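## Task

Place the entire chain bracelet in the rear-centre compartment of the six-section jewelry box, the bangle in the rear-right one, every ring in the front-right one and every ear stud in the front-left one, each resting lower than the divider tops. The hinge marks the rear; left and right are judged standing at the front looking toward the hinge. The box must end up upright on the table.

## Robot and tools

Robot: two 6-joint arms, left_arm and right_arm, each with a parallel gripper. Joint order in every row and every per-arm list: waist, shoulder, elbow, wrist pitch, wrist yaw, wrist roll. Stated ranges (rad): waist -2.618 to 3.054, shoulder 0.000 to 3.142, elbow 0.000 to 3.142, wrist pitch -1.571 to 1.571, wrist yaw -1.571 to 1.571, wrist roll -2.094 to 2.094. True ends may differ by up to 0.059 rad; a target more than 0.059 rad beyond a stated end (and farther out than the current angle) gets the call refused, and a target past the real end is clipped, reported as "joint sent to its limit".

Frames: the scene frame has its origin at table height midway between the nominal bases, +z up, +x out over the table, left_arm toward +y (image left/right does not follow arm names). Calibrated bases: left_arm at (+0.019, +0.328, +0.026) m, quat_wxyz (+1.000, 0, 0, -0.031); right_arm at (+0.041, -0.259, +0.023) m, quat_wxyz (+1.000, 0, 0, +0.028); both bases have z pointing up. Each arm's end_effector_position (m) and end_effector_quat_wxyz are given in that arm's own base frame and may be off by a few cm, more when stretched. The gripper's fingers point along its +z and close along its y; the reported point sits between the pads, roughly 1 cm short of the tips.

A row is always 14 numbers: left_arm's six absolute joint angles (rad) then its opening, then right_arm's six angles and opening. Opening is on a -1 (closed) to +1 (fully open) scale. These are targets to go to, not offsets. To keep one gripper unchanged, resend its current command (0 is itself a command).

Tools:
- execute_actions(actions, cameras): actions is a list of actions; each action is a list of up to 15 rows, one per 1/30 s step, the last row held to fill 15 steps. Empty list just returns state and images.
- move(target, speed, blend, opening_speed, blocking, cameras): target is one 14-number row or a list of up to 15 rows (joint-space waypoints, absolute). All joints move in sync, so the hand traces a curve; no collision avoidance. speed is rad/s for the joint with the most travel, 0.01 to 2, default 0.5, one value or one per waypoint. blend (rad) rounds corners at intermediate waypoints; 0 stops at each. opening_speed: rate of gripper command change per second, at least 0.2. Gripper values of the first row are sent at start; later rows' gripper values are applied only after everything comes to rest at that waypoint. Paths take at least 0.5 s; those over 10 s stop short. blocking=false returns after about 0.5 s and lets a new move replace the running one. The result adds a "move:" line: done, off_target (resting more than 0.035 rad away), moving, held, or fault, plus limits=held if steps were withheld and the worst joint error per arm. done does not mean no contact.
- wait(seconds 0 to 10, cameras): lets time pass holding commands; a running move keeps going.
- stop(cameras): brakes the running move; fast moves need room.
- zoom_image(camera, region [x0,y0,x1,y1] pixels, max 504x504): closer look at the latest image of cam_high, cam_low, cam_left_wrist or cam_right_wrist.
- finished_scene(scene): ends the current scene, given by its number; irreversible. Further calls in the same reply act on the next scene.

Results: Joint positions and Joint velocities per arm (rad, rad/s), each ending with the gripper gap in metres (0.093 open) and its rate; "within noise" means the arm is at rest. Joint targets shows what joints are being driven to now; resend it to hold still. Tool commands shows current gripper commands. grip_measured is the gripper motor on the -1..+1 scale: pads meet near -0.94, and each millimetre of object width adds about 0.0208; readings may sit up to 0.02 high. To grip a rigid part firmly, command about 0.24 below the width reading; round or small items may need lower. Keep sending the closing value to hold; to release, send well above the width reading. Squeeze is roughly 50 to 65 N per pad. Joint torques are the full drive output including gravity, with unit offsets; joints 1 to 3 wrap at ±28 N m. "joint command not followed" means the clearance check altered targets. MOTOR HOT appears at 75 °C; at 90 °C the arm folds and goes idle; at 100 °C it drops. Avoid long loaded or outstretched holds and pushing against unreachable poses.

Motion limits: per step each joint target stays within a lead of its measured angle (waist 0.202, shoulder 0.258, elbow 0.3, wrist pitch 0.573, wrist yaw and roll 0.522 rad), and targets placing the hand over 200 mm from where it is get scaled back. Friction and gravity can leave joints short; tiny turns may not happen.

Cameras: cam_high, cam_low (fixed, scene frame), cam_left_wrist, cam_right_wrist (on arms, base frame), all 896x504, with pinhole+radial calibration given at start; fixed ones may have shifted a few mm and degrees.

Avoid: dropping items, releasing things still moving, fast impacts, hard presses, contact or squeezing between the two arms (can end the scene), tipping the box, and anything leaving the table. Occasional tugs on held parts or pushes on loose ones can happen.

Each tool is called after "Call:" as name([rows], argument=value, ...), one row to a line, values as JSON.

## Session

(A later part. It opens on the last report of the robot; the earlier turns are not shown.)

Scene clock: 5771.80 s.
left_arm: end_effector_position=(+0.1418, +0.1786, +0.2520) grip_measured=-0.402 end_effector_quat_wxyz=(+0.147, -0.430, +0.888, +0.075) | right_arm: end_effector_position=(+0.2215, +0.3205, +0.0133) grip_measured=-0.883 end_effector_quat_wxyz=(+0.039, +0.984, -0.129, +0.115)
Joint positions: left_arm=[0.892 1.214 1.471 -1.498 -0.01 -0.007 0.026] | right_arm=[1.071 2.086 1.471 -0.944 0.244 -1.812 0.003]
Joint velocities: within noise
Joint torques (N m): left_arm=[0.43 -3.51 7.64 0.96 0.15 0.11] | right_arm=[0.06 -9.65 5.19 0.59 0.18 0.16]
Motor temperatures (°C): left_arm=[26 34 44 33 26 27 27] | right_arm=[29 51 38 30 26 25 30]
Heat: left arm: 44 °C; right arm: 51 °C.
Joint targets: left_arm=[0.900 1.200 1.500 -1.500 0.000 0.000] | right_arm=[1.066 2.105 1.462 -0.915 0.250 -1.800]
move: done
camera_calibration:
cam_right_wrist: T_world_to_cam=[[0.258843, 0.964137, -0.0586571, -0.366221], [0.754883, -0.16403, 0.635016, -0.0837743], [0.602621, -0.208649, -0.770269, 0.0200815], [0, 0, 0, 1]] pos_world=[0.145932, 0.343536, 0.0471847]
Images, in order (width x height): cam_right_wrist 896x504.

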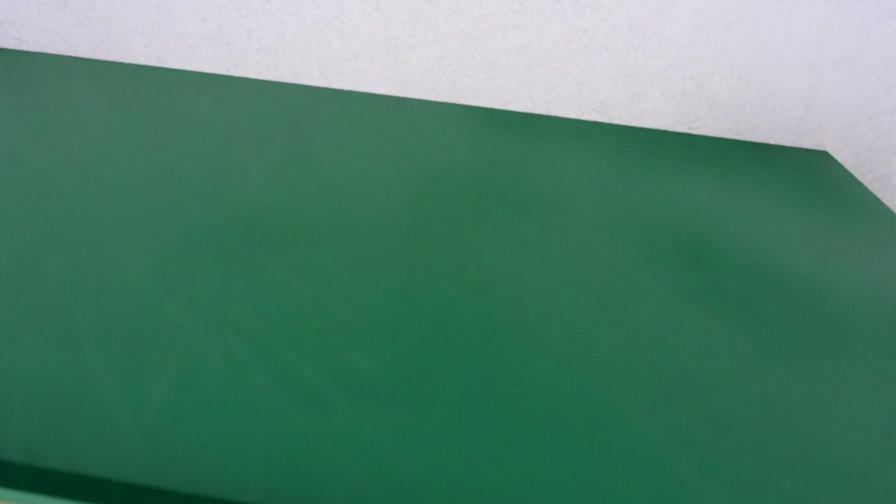

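Good, z 0.0133. Open gently and rise.

Call:
move([
  [0.9,1.2,1.5,-1.5,0,0,-0.4,1.066,2.105,1.462,-0.915,0.25,-1.8,-0.56],
  [0.9,1.2,1.5,-1.5,0,0,-0.4,1.066,2.04,1.56,-1.08,0.25,-1.8,-0.56],
  [0.9,1.2,1.5,-1.5,0,0,-0.4,1.02,1.9,1.72,-1.36,0.1,-1.84,-0.56],
], speed=[0.2,0.15,0.4], opening_speed=0.4, cameras=["cam_right_wrist"])

Scene clock: 5787.77 s.
left_arm: end_effector_position=(+0.1418, +0.1786, +0.2520) grip_measured=-0.402 end_effector_quat_wxyz=(+0.147, -0.430, +0.888, +0.075) | right_arm: end_effector_position=(+0.2055, +0.3034, +0.1257) grip_measured=-0.562 end_effector_quat_wxyz=(+0.015, +0.988, -0.144, +0.053)
Joint positions: left_arm=[0.892 1.214 1.471 -1.498 -0.01 -0.007 0.026] | right_arm=[1.025 1.922 1.704 -1.34 0.109 -1.828 0.018]
Joint velocities: within noise
Joint torques (N m): left_arm=[0.44 -3.49 7.64 0.96 0.15 0.11] | right_arm=[0.03 -12.41 8.01 0.09 -0.06 -0.06]
Motor temperatures (°C): left_arm=[26 34 44 33 26 27 27] | right_arm=[29 53 38 30 26 25 29]
Heat: left arm: 44 °C; right arm: 53 °C.
Joint targets: left_arm=[0.900 1.200 1.500 -1.500 0.000 0.000] | right_arm=[1.020 1.900 1.720 -1.360 0.100 -1.840]
move: done
camera_calibration:
cam_right_wrist: T_world_to_cam=[[0.280773, 0.959415, -0.0262681, -0.346166], [0.817856, -0.224844, 0.529676, -0.127186], [0.502273, -0.170202, -0.847793, 0.131402], [0, 0, 0, 1]] pos_world=[0.135215, 0.325885, 0.169676]
Images, in order (width x height): cam_right_wrist 896x504.

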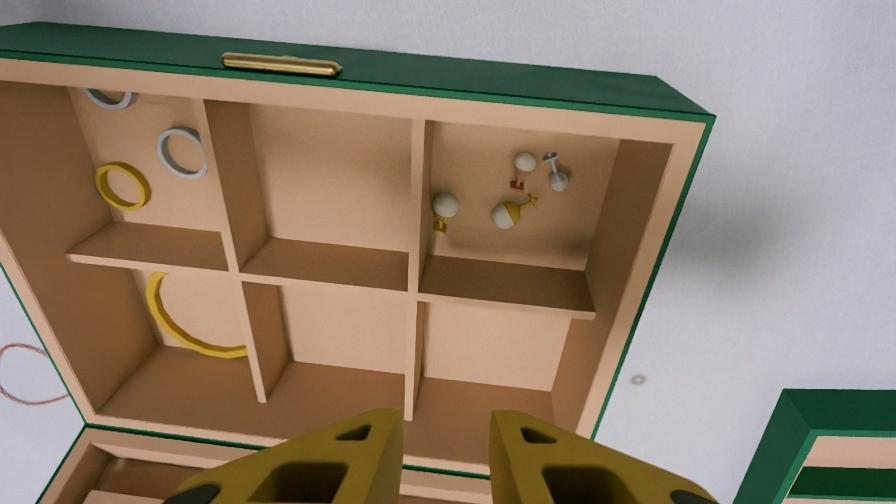

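Call:
move([
  [0.9,1.2,1.5,-1.5,0,0,-0.4,0.9,1.5,1.65,-1.5,0,-1.0,-0.5],
  [0.9,1.2,1.5,-1.5,0,0,-0.4,0.2,1.2,1.35,-1.45,0,0,-0.5],
  [0.9,1.2,1.5,-1.5,0,0,-0.4,0.1,1.2,1.35,-1.45,0,0,-0.5],
], speed=0.8, blend=[0.15,0.1,0], cameras=["cam_right_wrist","cam_high"])

Call:
zoom_image(camera="cam_high", region=[370, 170, 610, 370])

Scene clock: 5804.53 s.
left_arm: end_effector_position=(+0.1418, +0.1786, +0.2520) grip_measured=-0.402 end_effector_quat_wxyz=(+0.147, -0.430, +0.888, +0.075) | right_arm: end_effector_position=(+0.2203, +0.0221, +0.2216) grip_measured=-0.502 end_effector_quat_wxyz=(+0.126, -0.058, +0.990, +0.002)
Joint positions: left_arm=[0.892 1.214 1.471 -1.498 -0.01 -0.007 0.026] | right_arm=[0.105 1.212 1.36 -1.466 0.007 -0.013 0.021]
Joint velocities: within noise
Joint torques (N m): left_arm=[0.43 -3.51 7.65 0.96 0.15 0.11] | right_arm=[0.03 -4.48 5.55 1.08 -0.05 0.17]
Motor temperatures (°C): left_arm=[26 34 44 33 26 27 27] | right_arm=[29 53 38 29 26 25 29]
Heat: left arm: 44 °C; right arm: 53 °C.
Joint targets: left_arm=[0.900 1.200 1.500 -1.500 0.000 0.000] | right_arm=[0.100 1.200 1.350 -1.450 0.000 0.000]
move: done; blend cut to 0.05 rad at target 2
camera_calibration:
cam_right_wrist: T_world_to_cam=[[0.124688, -0.992195, 0.00159692, -0.0065979], [-0.973095, -0.121973, 0.19547, 0.213074], [-0.19375, -0.0259267, -0.980708, 0.337024], [0, 0, 0, 1]] pos_world=[0.273462, 0.0281807, 0.288883]
Images, in order (width x height): cam_high 896x504, cam_right_wrist 896x504.

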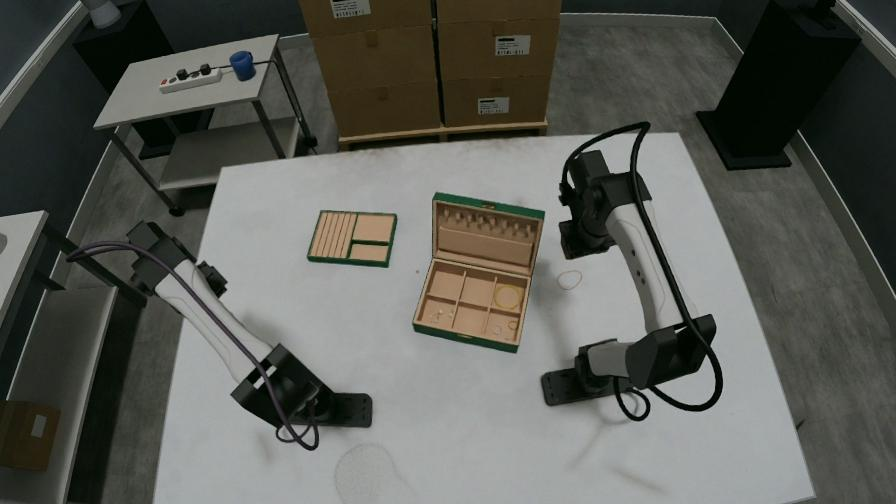

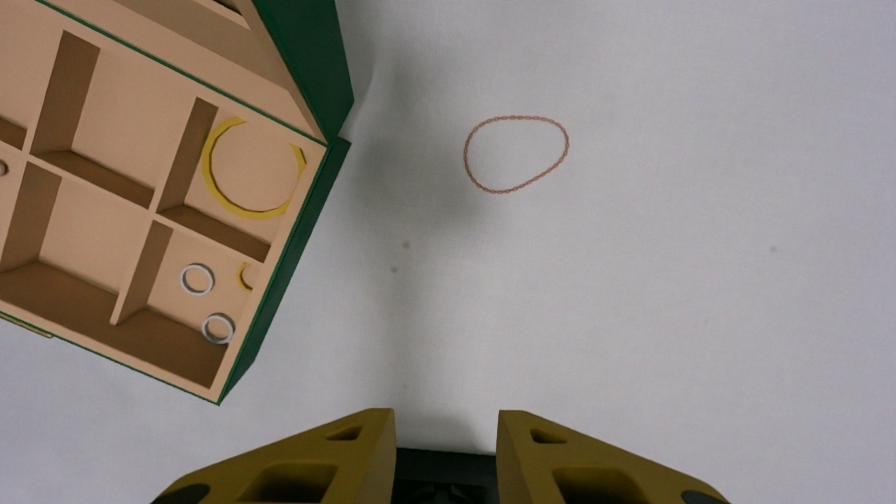

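Scaled by 2.100 from the camera's 896x504 image, which has a finer 1280x720 frame.

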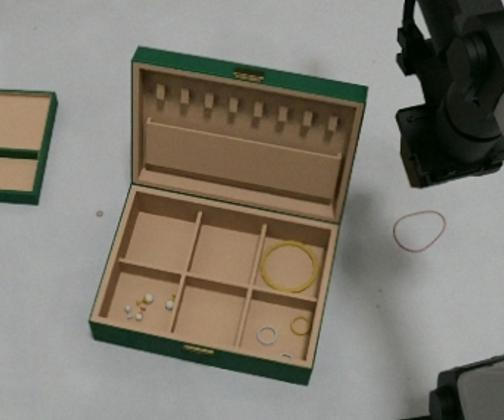

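Call:
move(target=[0.9,1.2,1.5,-1.5,0,0,-0.4,-0.158,1.70,1.19,-1.04,0,-0.26,-0.5], speed=0.6, cameras=["cam_right_wrist"])

Scene clock: 5823.90 s.
left_arm: end_effector_position=(+0.1418, +0.1786, +0.2520) grip_measured=-0.402 end_effector_quat_wxyz=(+0.147, -0.430, +0.888, +0.075) | right_arm: end_effector_position=(+0.2959, -0.0472, +0.0686) grip_measured=-0.502 end_effector_quat_wxyz=(+0.006, -0.046, +0.999, -0.004)
Joint positions: left_arm=[0.892 1.214 1.471 -1.498 -0.01 -0.007 0.026] | right_arm=[-0.155 1.694 1.195 -1.058 0.005 -0.247 0.021]
Joint velocities: within noise
Joint torques (N m): left_arm=[0.44 -3.49 7.64 0.96 0.15 0.11] | right_arm=[0.24 -7.43 5.85 0.57 -0.04 -0.1]
Motor temperatures (°C): left_arm=[26 34 44 33 26 27 27] | right_arm=[29 50 39 30 26 25 28]
Heat: left arm: 44 °C; right arm: 50 °C.
Joint targets: left_arm=[0.900 1.200 1.500 -1.500 0.000 0.000] | right_arm=[-0.158 1.700 1.190 -1.040 0.000 -0.260]
move: done
camera_calibration:
cam_right_wrist: T_world_to_cam=[[0.098343, -0.99515, -0.00206281, -0.0766093], [-0.901205, -0.0899379, 0.423959, 0.272631], [-0.422088, -0.0398343, -0.905679, 0.261564], [0, 0, 0, 1]] pos_world=[0.363634, -0.0412986, 0.121151]
Images, in order (width x height): cam_right_wrist 896x504.

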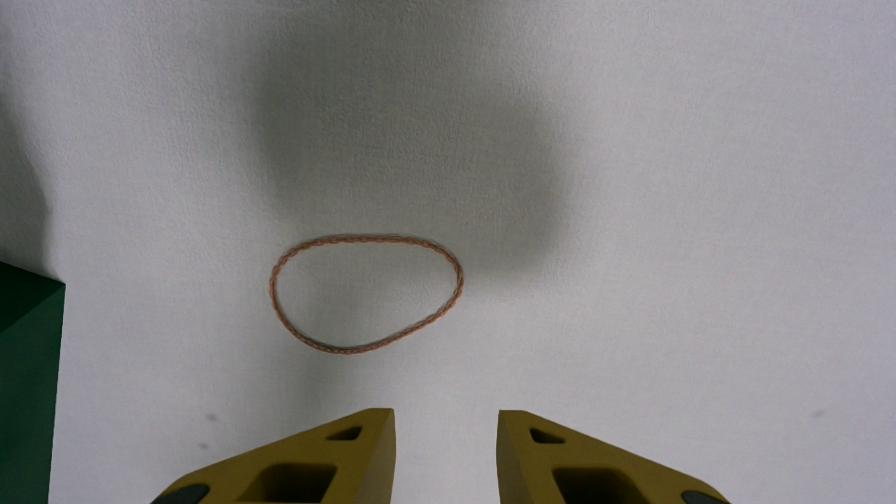

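Call:
move([
  [0.9,1.2,1.5,-1.5,0,0,-0.4,-0.180,1.745,1.10,-0.92,0,-0.26,-0.5],
  [0.9,1.2,1.5,-1.5,0,0,-0.4,-0.180,1.798,1.008,-0.76,0,-0.26,-0.5],
], speed=[0.3,0.15], blend=[0.03,0], cameras=["cam_right_wrist"])

Scene clock: 5835.43 s.
left_arm: end_effector_position=(+0.1418, +0.1786, +0.2520) grip_measured=-0.402 end_effector_quat_wxyz=(+0.147, -0.430, +0.888, +0.075) | right_arm: end_effector_position=(+0.2954, -0.0528, +0.0026) grip_measured=-0.502 end_effector_quat_wxyz=(+0.012, -0.037, +0.999, -0.005)
Joint positions: left_arm=[0.892 1.214 1.471 -1.498 -0.01 -0.007 0.026] | right_arm=[-0.174 1.783 1.017 -0.778 0.005 -0.248 0.021]
Joint velocities: within noise
Joint torques (N m): left_arm=[0.43 -3.49 7.64 0.96 0.15 0.12] | right_arm=[-0.03 -6.83 4.88 0.62 -0.04 -0.07]
Motor temperatures (°C): left_arm=[26 34 44 33 26 27 27] | right_arm=[29 50 39 30 26 25 28]
Heat: left arm: 44 °C; right arm: 50 °C.
Joint targets: left_arm=[0.900 1.200 1.500 -1.500 0.000 0.000] | right_arm=[-0.180 1.798 1.008 -0.760 0.000 -0.260]
move: done
camera_calibration:
cam_right_wrist: T_world_to_cam=[[0.0808715, -0.996724, 0.00112543, -0.0772029], [-0.907829, -0.0731926, 0.412904, 0.302544], [-0.411469, -0.0344139, -0.910774, 0.198527], [0, 0, 0, 1]] pos_world=[0.362589, -0.0479739, 0.055979]
Images, in order (width x height): cam_right_wrist 896x504.

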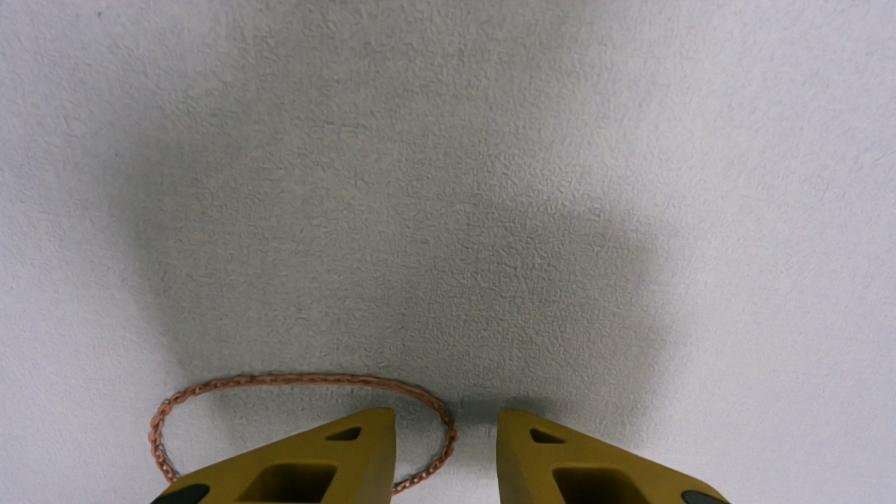

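Call:
move([
  [0.9,1.2,1.5,-1.5,0,0,-0.4,-0.180,1.805,0.982,-0.73,0,-0.26,-0.5],
  [0.9,1.2,1.5,-1.5,0,0,-0.4,-0.180,1.805,0.982,-0.73,0,-0.26,-1],
], speed=0.12, opening_speed=0.5, cameras=["cam_right_wrist"])

Scene clock: 5845.97 s.
left_arm: end_effector_position=(+0.1418, +0.1786, +0.2520) grip_measured=-0.402 end_effector_quat_wxyz=(+0.147, -0.430, +0.888, +0.075) | right_arm: end_effector_position=(+0.2932, -0.0518, -0.0032) grip_measured=-0.970 end_effector_quat_wxyz=(+0.012, -0.037, +0.999, -0.003)
Joint positions: left_arm=[0.892 1.214 1.471 -1.498 -0.01 -0.007 0.026] | right_arm=[-0.174 1.787 0.995 -0.753 0.002 -0.249 0]
Joint velocities: within noise
Joint torques (N m): left_arm=[0.44 -3.51 7.65 0.96 0.15 0.12] | right_arm=[-0.02 -6.52 4.37 0.66 -0.01 -0.06]
Motor temperatures (°C): left_arm=[26 34 44 33 26 27 27] | right_arm=[29 49 39 30 26 25 28]
Heat: left arm: 44 °C; right arm: 49 °C.
Joint targets: left_arm=[0.900 1.200 1.500 -1.500 0.000 0.000] | right_arm=[-0.180 1.805 0.982 -0.730 0.000 -0.260]
move: done
camera_calibration:
cam_right_wrist: T_world_to_cam=[[0.0813406, -0.996684, -0.00228258, -0.0761985], [-0.907883, -0.075038, 0.412454, 0.302935], [-0.411257, -0.0314769, -0.910976, 0.192494], [0, 0, 0, 1]] pos_world=[0.360392, -0.0471551, 0.0502367]
Images, in order (width x height): cam_right_wrist 896x504.

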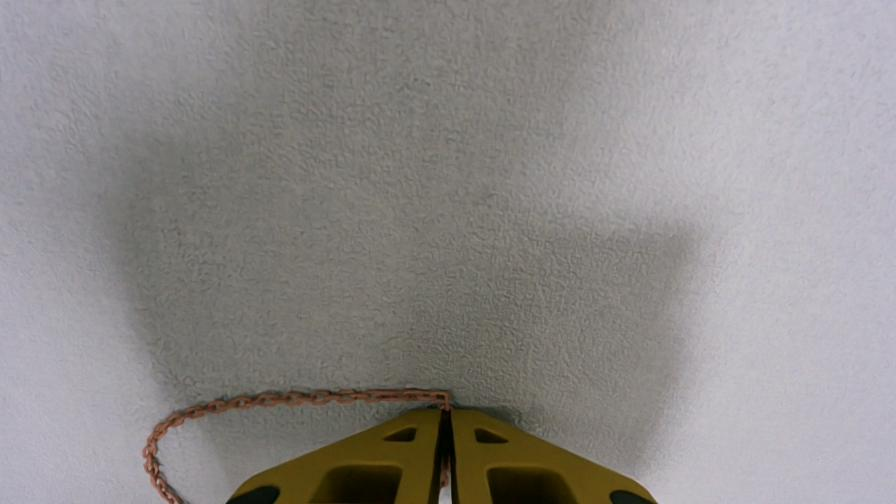

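Call:
move([
  [0.9,1.2,1.5,-1.5,0,0,-0.4,-0.175,1.72,1.18,-1.04,0,-0.26,-1],
  [0.9,1.2,1.5,-1.5,0,0,-0.4,-0.175,1.635,1.53,-1.44,0,-0.26,-1],
], speed=[0.25,0.4], blend=[0.05,0], cameras=["cam_right_wrist","cam_low"])

Call:
zoom_image(camera="cam_low", region=[420, 80, 720, 380])

Scene clock: 5858.23 s.
left_arm: end_effector_position=(+0.1418, +0.1786, +0.2520) grip_measured=-0.402 end_effector_quat_wxyz=(+0.147, -0.430, +0.888, +0.075) | right_arm: end_effector_position=(+0.2908, -0.0514, +0.1596) grip_measured=-0.970 end_effector_quat_wxyz=(+0.005, -0.037, +0.999, -0.002)
Joint positions: left_arm=[0.892 1.214 1.471 -1.498 -0.01 -0.007 0.026] | right_arm=[-0.174 1.653 1.513 -1.42 0.002 -0.249 0]
Joint velocities: within noise
Joint torques (N m): left_arm=[0.43 -3.49 7.64 0.96 0.15 0.11] | right_arm=[0.39 -9.43 8.13 0.14 -0.01 -0.06]
Motor temperatures (°C): left_arm=[26 34 44 33 26 27 27] | right_arm=[29 49 39 29 26 25 28]
Heat: left arm: 44 °C; right arm: 49 °C.
Joint targets: left_arm=[0.900 1.200 1.500 -1.500 0.000 0.000] | right_arm=[-0.175 1.635 1.530 -1.440 0.000 -0.260]
move: done
camera_calibration:
cam_right_wrist: T_world_to_cam=[[0.0812818, -0.996673, -0.00594449, -0.0745945], [-0.901903, -0.076089, 0.425184, 0.229781], [-0.424221, -0.0291983, -0.905088, 0.342714], [0, 0, 0, 1]] pos_world=[0.35869, -0.0468559, 0.212044]
Images, in order (width x height): cam_low 896x504, cam_right_wrist 896x504.

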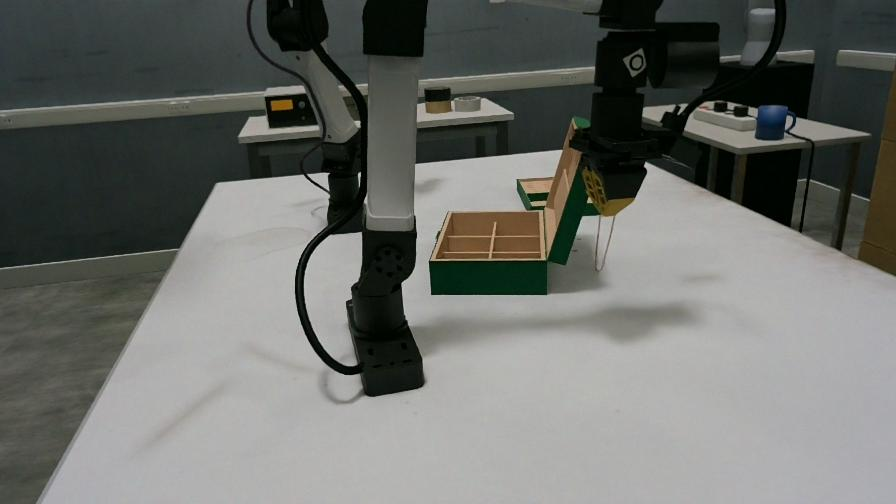

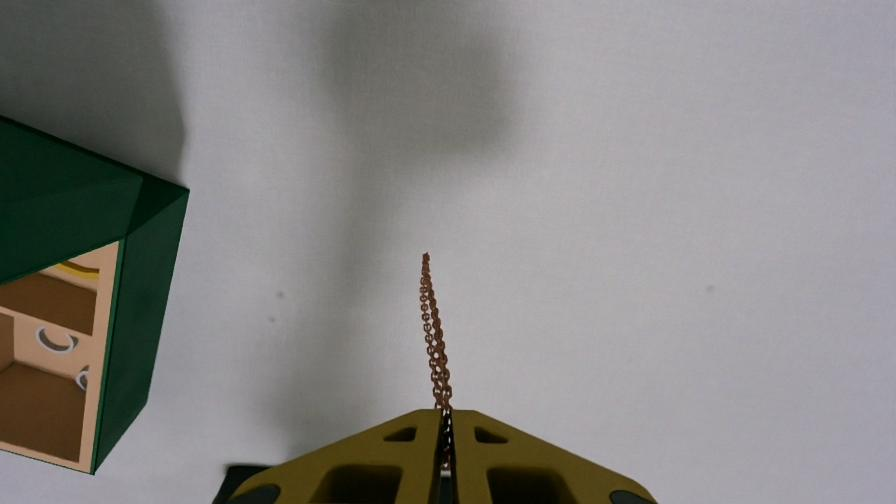

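Scaled by 1.680 from the camera's 896x504 image, which has a finer 1280x720 frame.

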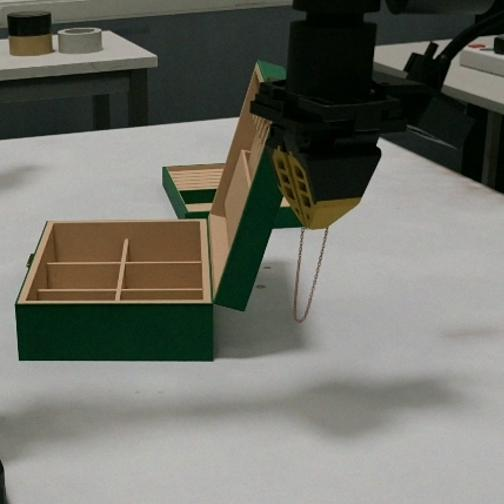

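Call:
move([
  [0.9,1.2,1.5,-1.5,0,0,-0.4,-0.17,1.40,1.34,-1.48,0,-0.26,-1],
  [0.9,1.2,1.5,-1.5,0,0,-0.4,0.60,1.42,1.34,-1.48,0,-0.45,-1],
  [0.9,1.2,1.5,-1.5,0,0,-0.4,0.70,1.89,1.865,-1.52,0,-0.47,-1],
], speed=[0.35,0.4,0.35], blend=[0.08,0.1,0], cameras=["cam_right_wrist","cam_low"])

Scene clock: 5874.20 s.
left_arm: end_effector_position=(+0.1418, +0.1786, +0.2520) grip_measured=-0.402 end_effector_quat_wxyz=(+0.147, -0.430, +0.888, +0.075) | right_arm: end_effector_position=(+0.2734, +0.2274, +0.1757) grip_measured=-0.970 end_effector_quat_wxyz=(+0.020, -0.545, +0.838, +0.002)
Joint positions: left_arm=[0.892 1.214 1.471 -1.498 -0.01 -0.007 0.026] | right_arm=[0.695 1.875 1.845 -1.5 0.002 -0.458 0]
Joint velocities: within noise
Joint torques (N m): left_arm=[0.44 -3.51 7.65 0.96 0.15 0.11] | right_arm=[0.95 -8.51 8.43 0.2 -0.02 -0.07]
Motor temperatures (°C): left_arm=[26 34 44 33 26 27 27] | right_arm=[29 49 39 29 26 25 28]
Heat: left arm: 44 °C; right arm: 49 °C.
Joint targets: left_arm=[0.900 1.200 1.500 -1.500 0.000 0.000] | right_arm=[0.700 1.890 1.865 -1.520 0.000 -0.470]
move: done
camera_calibration:
cam_right_wrist: T_world_to_cam=[[0.916344, -0.400284, 0.00929502, -0.161828], [-0.369903, -0.837453, 0.4023, 0.26022], [-0.15325, -0.372083, -0.915461, 0.363805], [0, 0, 0, 1]] pos_world=[0.3003, 0.28851, 0.229867]
Images, in order (width x height): cam_low 896x504, cam_right_wrist 896x504.

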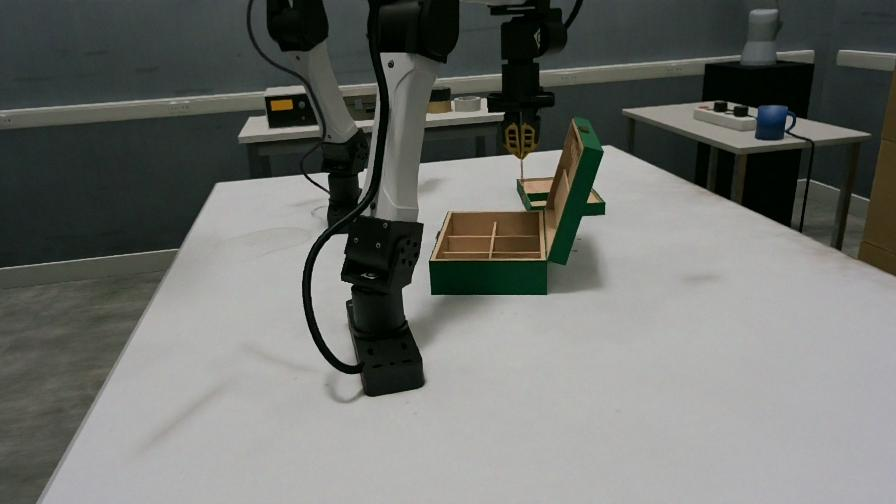

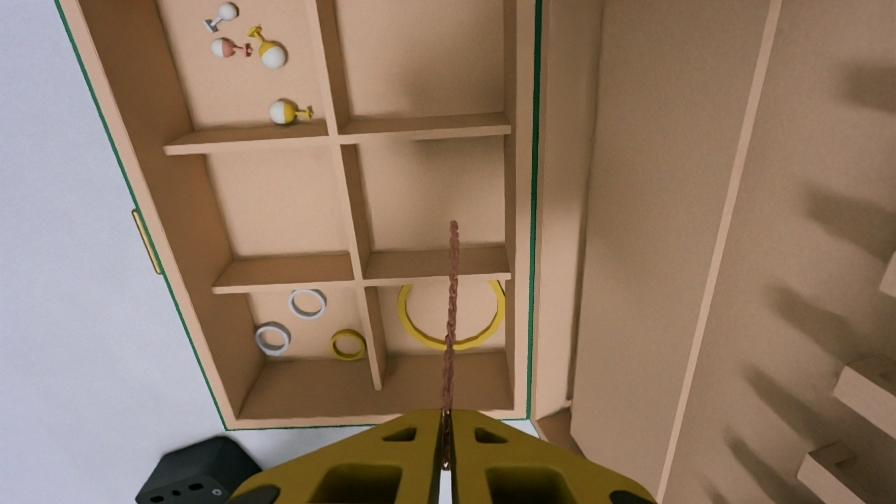

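Call:
move([
  [0.9,1.2,1.5,-1.5,0,0,-0.4,0.713,1.84,1.84,-1.54,0,-0.45,-1],
  [0.9,1.2,1.5,-1.5,0,0,-0.4,0.713,1.872,1.605,-1.30,0,-0.45,-1],
], speed=[0.3,0.25], cameras=["cam_right_wrist"])

Scene clock: 5896.30 s.
left_arm: end_effector_position=(+0.1418, +0.1786, +0.2520) grip_measured=-0.402 end_effector_quat_wxyz=(+0.147, -0.430, +0.888, +0.075) | right_arm: end_effector_position=(+0.2656, +0.2268, +0.1199) grip_measured=-0.970 end_effector_quat_wxyz=(-0.001, -0.550, +0.835, -0.001)
Joint positions: left_arm=[0.892 1.214 1.471 -1.498 -0.01 -0.007 0.026] | right_arm=[0.708 1.869 1.614 -1.318 0.002 -0.458 0]
Joint velocities: within noise
Joint torques (N m): left_arm=[0.44 -3.49 7.65 0.97 0.15 0.12] | right_arm=[0.95 -9.58 5.63 0.53 -0.02 0.13]
Motor temperatures (°C): left_arm=[26 34 44 33 26 27 27] | right_arm=[29 51 40 29 26 25 28]
Heat: left arm: 44 °C; right arm: 51 °C.
Joint targets: left_arm=[0.900 1.200 1.500 -1.500 0.000 0.000] | right_arm=[0.713 1.872 1.605 -1.300 0.000 -0.450]
move: done
camera_calibration:
cam_right_wrist: T_world_to_cam=[[0.921601, -0.388019, -0.00966941, -0.156289], [-0.345193, -0.830764, 0.436662, 0.267039], [-0.177466, -0.39909, -0.899574, 0.32195], [0, 0, 0, 1]] pos_world=[0.293351, 0.289691, 0.171501]
Images, in order (width x height): cam_right_wrist 896x504.

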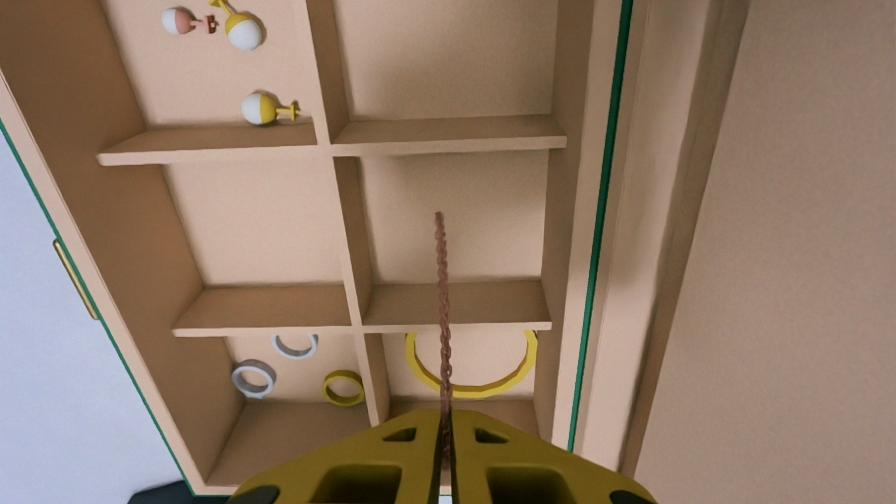

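Call:
move([
  [0.9,1.2,1.5,-1.5,0,0,-0.4,0.703,1.915,1.465,-1.115,0,-0.45,-1],
  [0.9,1.2,1.5,-1.5,0,0,-0.4,0.703,1.947,1.36,-0.975,0,-0.45,-1],
], speed=[0.2,0.15], blend=[0.03,0], cameras=["cam_right_wrist"])

Scene clock: 5909.27 s.
left_arm: end_effector_position=(+0.1418, +0.1786, +0.2520) grip_measured=-0.402 end_effector_quat_wxyz=(+0.147, -0.430, +0.888, +0.075) | right_arm: end_effector_position=(+0.2708, +0.2313, +0.0387) grip_measured=-0.970 end_effector_quat_wxyz=(+0.008, -0.550, +0.835, +0.000)
Joint positions: left_arm=[0.892 1.214 1.471 -1.498 -0.01 -0.007 0.026] | right_arm=[0.708 1.93 1.369 -0.993 0.002 -0.458 0]
Joint velocities: within noise
Joint torques (N m): left_arm=[0.44 -3.49 7.64 0.96 0.15 0.11] | right_arm=[0.08 -8.62 5.35 0.55 -0.02 0.14]
Motor temperatures (°C): left_arm=[26 34 44 33 26 27 27] | right_arm=[29 53 39 29 26 25 28]
Heat: left arm: 44 °C; right arm: 53 °C.
Joint targets: left_arm=[0.900 1.200 1.500 -1.500 0.000 0.000] | right_arm=[0.703 1.947 1.360 -0.975 0.000 -0.450]
move: done
camera_calibration:
cam_right_wrist: T_world_to_cam=[[0.921678, -0.387953, -0.00163382, -0.160528], [-0.351044, -0.835769, 0.422207, 0.311368], [-0.165162, -0.388565, -0.906498, 0.246127], [0, 0, 0, 1]] pos_world=[0.29791, 0.29359, 0.0913894]
Images, in order (width x height): cam_right_wrist 896x504.

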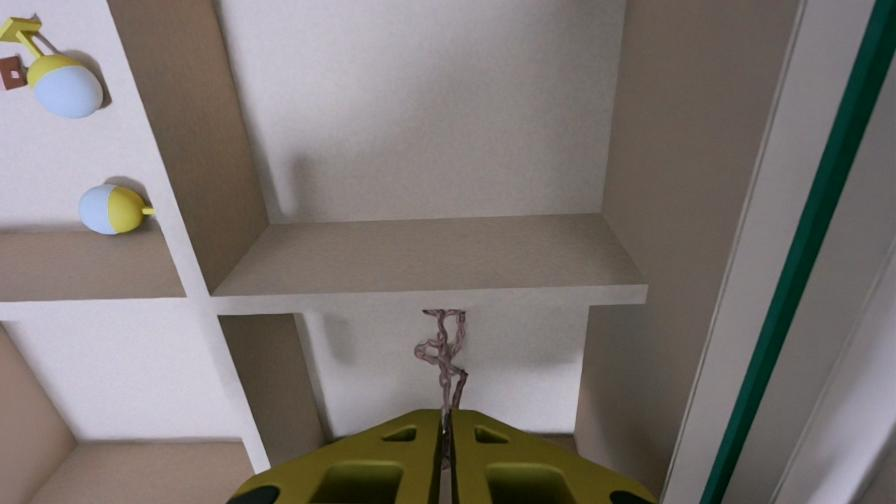

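Call:
move(target=[0.9,1.2,1.5,-1.5,0,0,-0.4,0.70,1.952,1.337,-0.952,0,-0.45,-1], speed=0.1, cameras=["cam_right_wrist","cam_high"])

Scene clock: 5934.30 s.
left_arm: end_effector_position=(+0.1418, +0.1786, +0.2520) grip_measured=-0.402 end_effector_quat_wxyz=(+0.147, -0.430, +0.888, +0.075) | right_arm: end_effector_position=(+0.2693, +0.2300, +0.0322) grip_measured=-0.970 end_effector_quat_wxyz=(+0.007, -0.550, +0.835, +0.000)
Joint positions: left_arm=[0.892 1.214 1.471 -1.498 -0.01 -0.007 0.026] | right_arm=[0.708 1.934 1.347 -0.971 0.002 -0.458 0]
Joint velocities: within noise
Joint torques (N m): left_arm=[0.44 -3.51 7.64 0.96 0.15 0.12] | right_arm=[-0.17 -8.46 5.24 0.57 -0.02 0.13]
Motor temperatures (°C): left_arm=[26 34 45 34 26 27 27] | right_arm=[29 53 39 29 26 25 28]
Heat: left arm: 45 °C; right arm: 53 °C.
Joint targets: left_arm=[0.900 1.200 1.500 -1.500 0.000 0.000] | right_arm=[0.700 1.952 1.337 -0.952 0.000 -0.450]
move: done
camera_calibration:
cam_right_wrist: T_world_to_cam=[[0.921672, -0.387958, -0.00300169, -0.15958], [-0.350062, -0.834929, 0.424677, 0.311931], [-0.167263, -0.390362, -0.90534, 0.240395], [0, 0, 0, 1]] pos_world=[0.296485, 0.292371, 0.0846899]
Images, in order (width x height): cam_high 896x504, cam_right_wrist 896x504.

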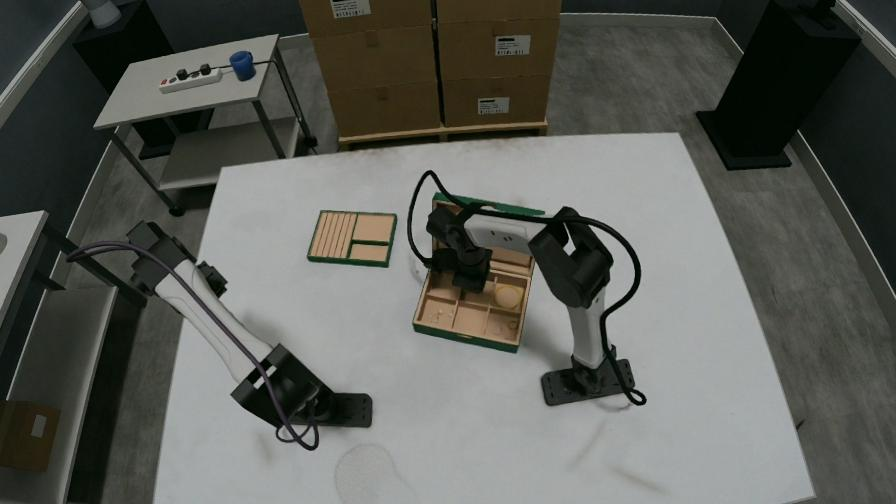

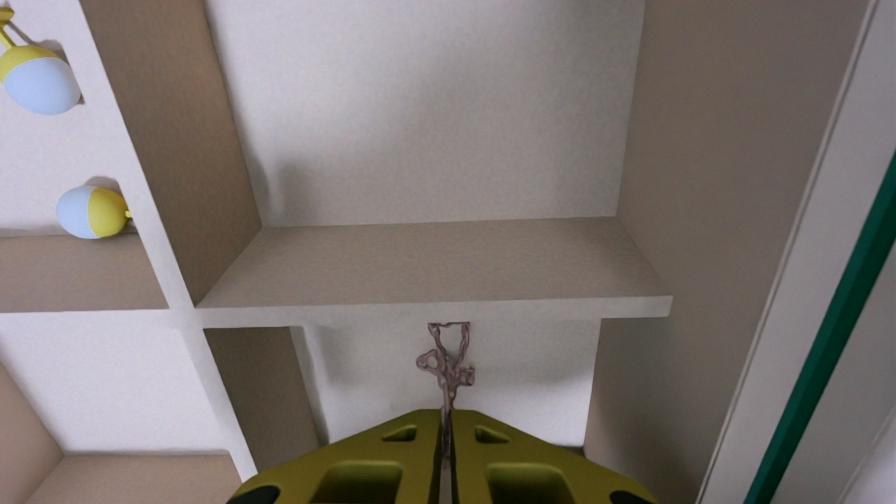

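Call:
move([
  [0.9,1.2,1.5,-1.5,0,0,-0.4,0.70,1.961,1.308,-0.912,0,-0.45,-1],
  [0.9,1.2,1.5,-1.5,0,0,-0.4,0.70,1.961,1.308,-0.912,0,-0.45,-0.7],
], speed=0.1, opening_speed=0.3, cameras=["cam_right_wrist"])

Call:
move(target=[0.9,1.2,1.5,-1.5,0,0,-0.4,0.70,1.87,1.56,-1.25,0,-0.45,-0.7], speed=0.15, cameras=["cam_right_wrist"])

Scene clock: 5945.37 s.
left_arm: end_effector_position=(+0.1418, +0.1786, +0.2520) grip_measured=-0.402 end_effector_quat_wxyz=(+0.147, -0.430, +0.888, +0.075) | right_arm: end_effector_position=(+0.2689, +0.2297, +0.0221) grip_measured=-0.702 end_effector_quat_wxyz=(+0.008, -0.550, +0.835, +0.000)
Joint positions: left_arm=[0.892 1.214 1.471 -1.498 -0.01 -0.007 0.026] | right_arm=[0.708 1.943 1.317 -0.929 0.002 -0.458 0.011]
Joint velocities: within noise
Joint torques (N m): left_arm=[0.44 -3.51 7.65 0.96 0.15 0.11] | right_arm=[-0.17 -8.51 5.18 0.56 -0.02 0.13]
Motor temperatures (°C): left_arm=[26 34 45 34 26 27 27] | right_arm=[29 52 39 29 26 25 28]
Heat: left arm: 45 °C; right arm: 52 °C.
Joint targets: left_arm=[0.900 1.200 1.500 -1.500 0.000 0.000] | right_arm=[0.700 1.961 1.308 -0.912 0.000 -0.450]
move: done
camera_calibration:
cam_right_wrist: T_world_to_cam=[[0.921677, -0.387953, -0.0018048, -0.159407], [-0.350921, -0.835664, 0.422516, 0.316232], [-0.165425, -0.38879, -0.906354, 0.230258], [0, 0, 0, 1]] pos_world=[0.295984, 0.291943, 0.0747944]
Images, in order (width x height): cam_right_wrist 896x504.

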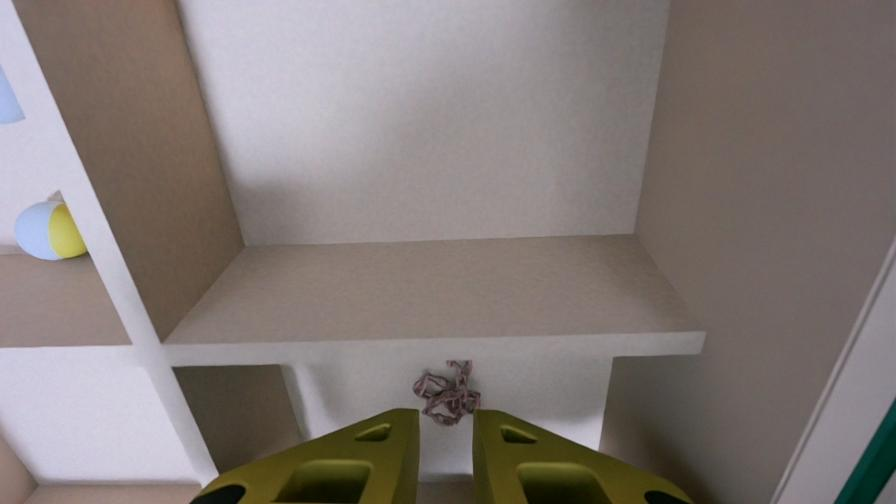

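Scene clock: 5948.20 s.
left_arm: end_effector_position=(+0.1418, +0.1786, +0.2520) grip_measured=-0.402 end_effector_quat_wxyz=(+0.147, -0.430, +0.888, +0.075) | right_arm: end_effector_position=(+0.2672, +0.2282, +0.0917) grip_measured=-0.702 end_effector_quat_wxyz=(-0.008, -0.550, +0.835, -0.002)
Joint positions: left_arm=[0.892 1.214 1.471 -1.498 -0.01 -0.007 0.026] | right_arm=[0.708 1.898 1.541 -1.23 0.002 -0.458 0.011]
Joint velocities: within noise
Joint torques (N m): left_arm=[0.44 -3.49 7.65 0.96 0.15 0.11] | right_arm=[-0.18 -12.77 8.25 0.11 -0.02 0.13]
Motor temperatures (°C): left_arm=[26 34 45 34 26 27 27] | right_arm=[29 52 39 29 26 25 28]
Heat: left arm: 45 °C; right arm: 52 °C.
Joint targets: left_arm=[0.900 1.200 1.500 -1.500 0.000 0.000] | right_arm=[0.700 1.870 1.560 -1.250 0.000 -0.450]
move: done
camera_calibration:
cam_right_wrist: T_world_to_cam=[[0.921458, -0.388141, -0.0161641, -0.156873], [-0.340319, -0.826595, 0.448246, 0.277765], [-0.187344, -0.407539, -0.893764, 0.301501], [0, 0, 0, 1]] pos_world=[0.295565, 0.291584, 0.142428]
Images, in order (width x height): cam_right_wrist 896x504.

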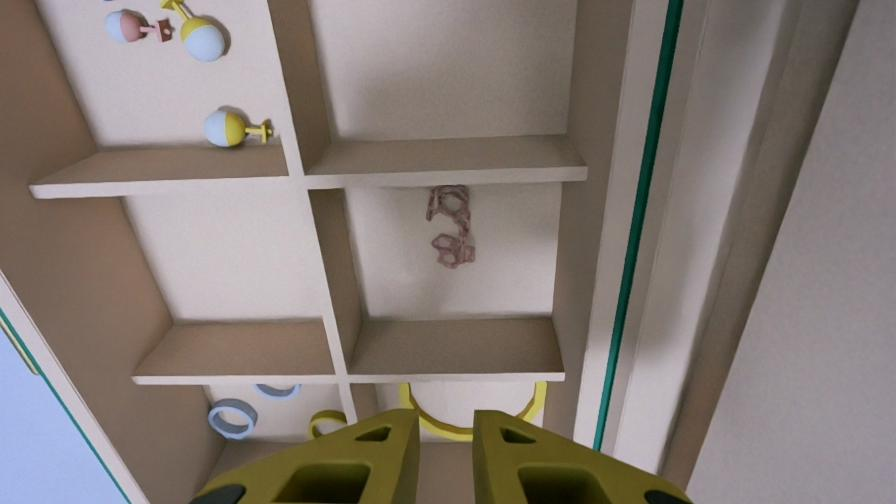

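Call:
move([
  [0.9,1.2,1.5,-1.5,0,0,-0.4,0.70,1.80,1.75,-1.5,0,-0.45,-0.7],
  [0.9,1.2,1.5,-1.5,0,0,-0.4,0.9,1.5,1.65,-1.5,0,-0.8,-0.7],
  [0.9,1.2,1.5,-1.5,0,0,-0.4,0.2,1.2,1.35,-1.45,0,0,-0.7],
], speed=[0.3,0.6,0.7], blend=[0.05,0.05,0], cameras=["cam_high","cam_right_wrist"])

Call:
zoom_image(camera="cam_high", region=[370, 170, 610, 370])

Scene clock: 5965.37 s.
left_arm: end_effector_position=(+0.1418, +0.1786, +0.2520) grip_measured=-0.402 end_effector_quat_wxyz=(+0.147, -0.430, +0.888, +0.075) | right_arm: end_effector_position=(+0.2166, +0.0450, +0.2217) grip_measured=-0.702 end_effector_quat_wxyz=(+0.126, -0.108, +0.986, +0.012)
Joint positions: left_arm=[0.892 1.214 1.471 -1.498 -0.01 -0.007 0.026] | right_arm=[0.205 1.211 1.36 -1.467 0 -0.013 0.011]
Joint velocities: within noise
Joint torques (N m): left_arm=[0.44 -3.51 7.65 0.96 0.15 0.12] | right_arm=[0.01 -4.38 5.59 1.1 0.02 0.18]
Motor temperatures (°C): left_arm=[26 34 45 34 26 27 27] | right_arm=[29 55 40 29 26 25 28]
Heat: left arm: 45 °C; right arm: 55 °C.
Joint targets: left_arm=[0.900 1.200 1.500 -1.500 0.000 0.000] | right_arm=[0.200 1.200 1.350 -1.450 0.000 0.000]
move: done
camera_calibration:
cam_right_wrist: T_world_to_cam=[[0.224649, -0.974428, -0.00467202, -0.0044725], [-0.955534, -0.221228, 0.194968, 0.213022], [-0.191016, -0.0393351, -0.980799, 0.337057], [0, 0, 0, 1]] pos_world=[0.268938, 0.0560266, 0.289032]
Images, in order (width x height): cam_high 896x504, cam_right_wrist 896x504.

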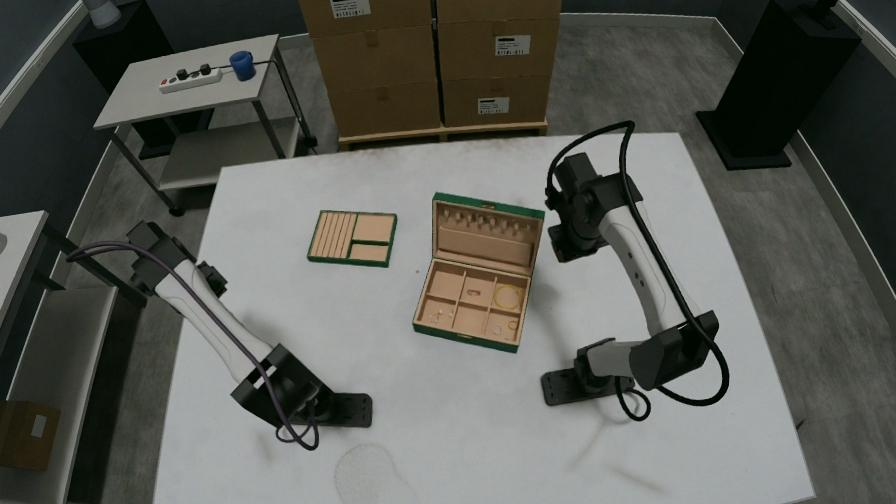

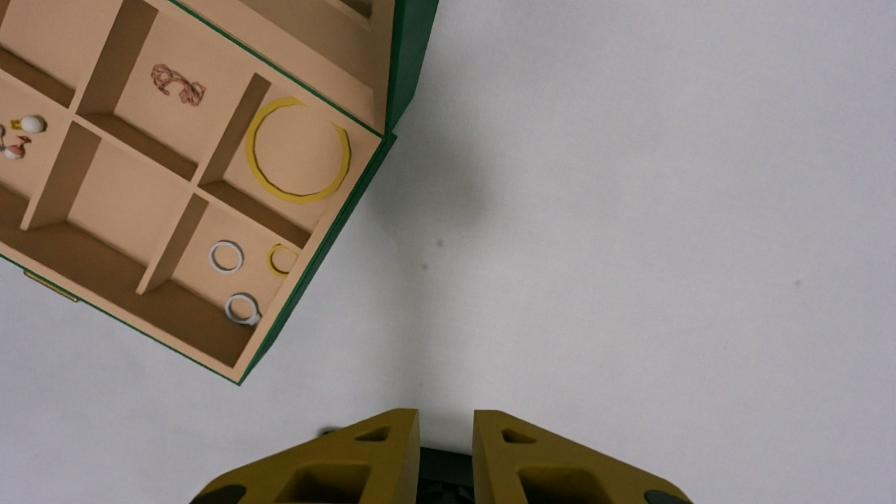

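Scaled by 2.100 from the camera's 896x504 image, which has a finer 1280x720 frame.

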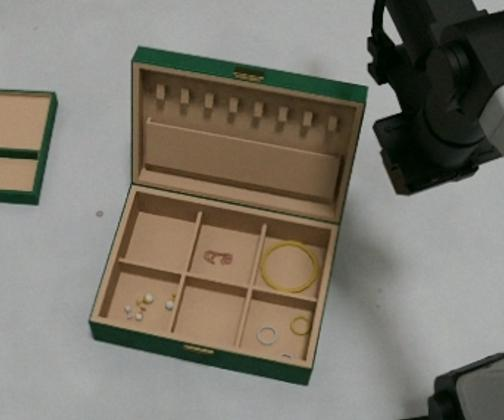

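Call:
zoom_image(camera="cam_high", region=[395, 255, 475, 335])

Call:
zoom_image(camera="cam_high", region=[300, 200, 430, 300])

Scaled by 6.300 from the camera's 896x504 image, which has a finer 1280x720 frame.

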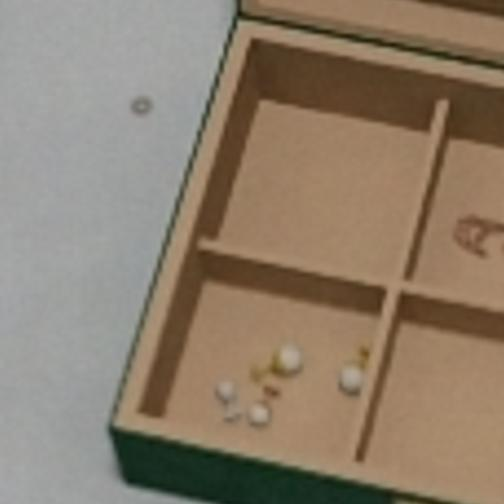

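Scaled by 3.877 from the camera's 896x504 image, which has a finer 1280x720 frame.

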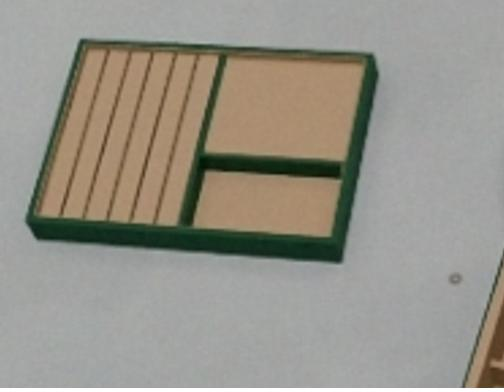

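Call:
move(target=[-0.4,1.7,1.78,-1.45,0,0,-0.4,0.2,1.2,1.35,-1.45,0,0,-0.7], speed=0.7, cameras=["cam_left_wrist"])

Scene clock: 5992.33 s.
left_arm: end_effector_position=(+0.3084, -0.1288, +0.2094) grip_measured=-0.402 end_effector_quat_wxyz=(+0.082, +0.194, +0.978, -0.014) | right_arm: end_effector_position=(+0.2170, +0.0451, +0.2217) grip_measured=-0.702 end_effector_quat_wxyz=(+0.127, -0.107, +0.986, +0.012)
Joint positions: left_arm=[-0.399 1.696 1.749 -1.459 -0.006 -0.007 0.026] | right_arm=[0.205 1.211 1.36 -1.465 0 -0.012 0.011]
Joint velocities: within noise
Joint torques (N m): left_arm=[-0.27 -5.98 7.99 0.77 0.12 0.11] | right_arm=[0.01 -4.38 5.64 1.07 0.02 0.17]
Motor temperatures (°C): left_arm=[26 34 45 34 26 27 27] | right_arm=[29 49 40 29 26 25 28]
Heat: left arm: 45 °C; right arm: 49 °C.
Joint targets: left_arm=[-0.400 1.700 1.780 -1.450 0.000 0.000] | right_arm=[0.200 1.200 1.350 -1.450 0.000 0.000]
move: done
camera_calibration:
cam_left_wrist: T_world_to_cam=[[-0.369355, -0.92928, -0.00401529, -0.00488914], [-0.904826, 0.358644, 0.22949, 0.31922], [-0.21182, 0.0883963, -0.973303, 0.361337], [0, 0, 0, 1]] pos_world=[0.363571, -0.15097, 0.278413]
Images, in order (width x height): cam_left_wrist 896x504.

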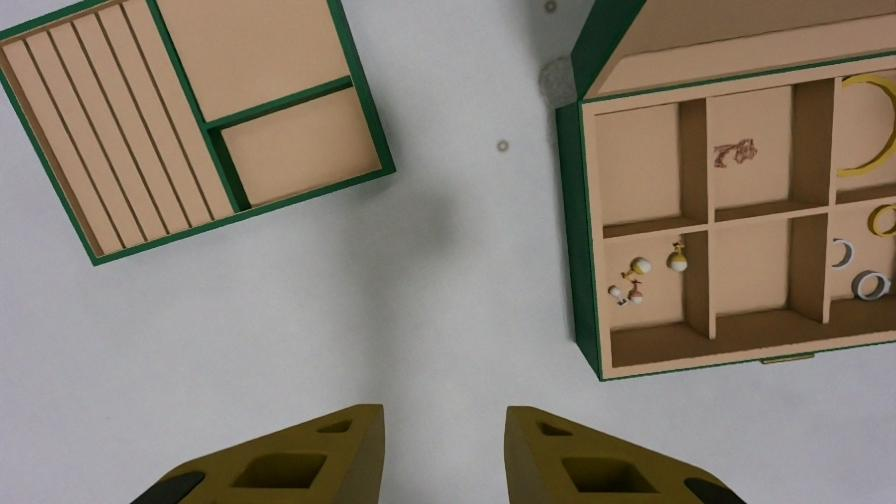

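Call:
finished_scene(scene=2)

The scene is finished: the task was done.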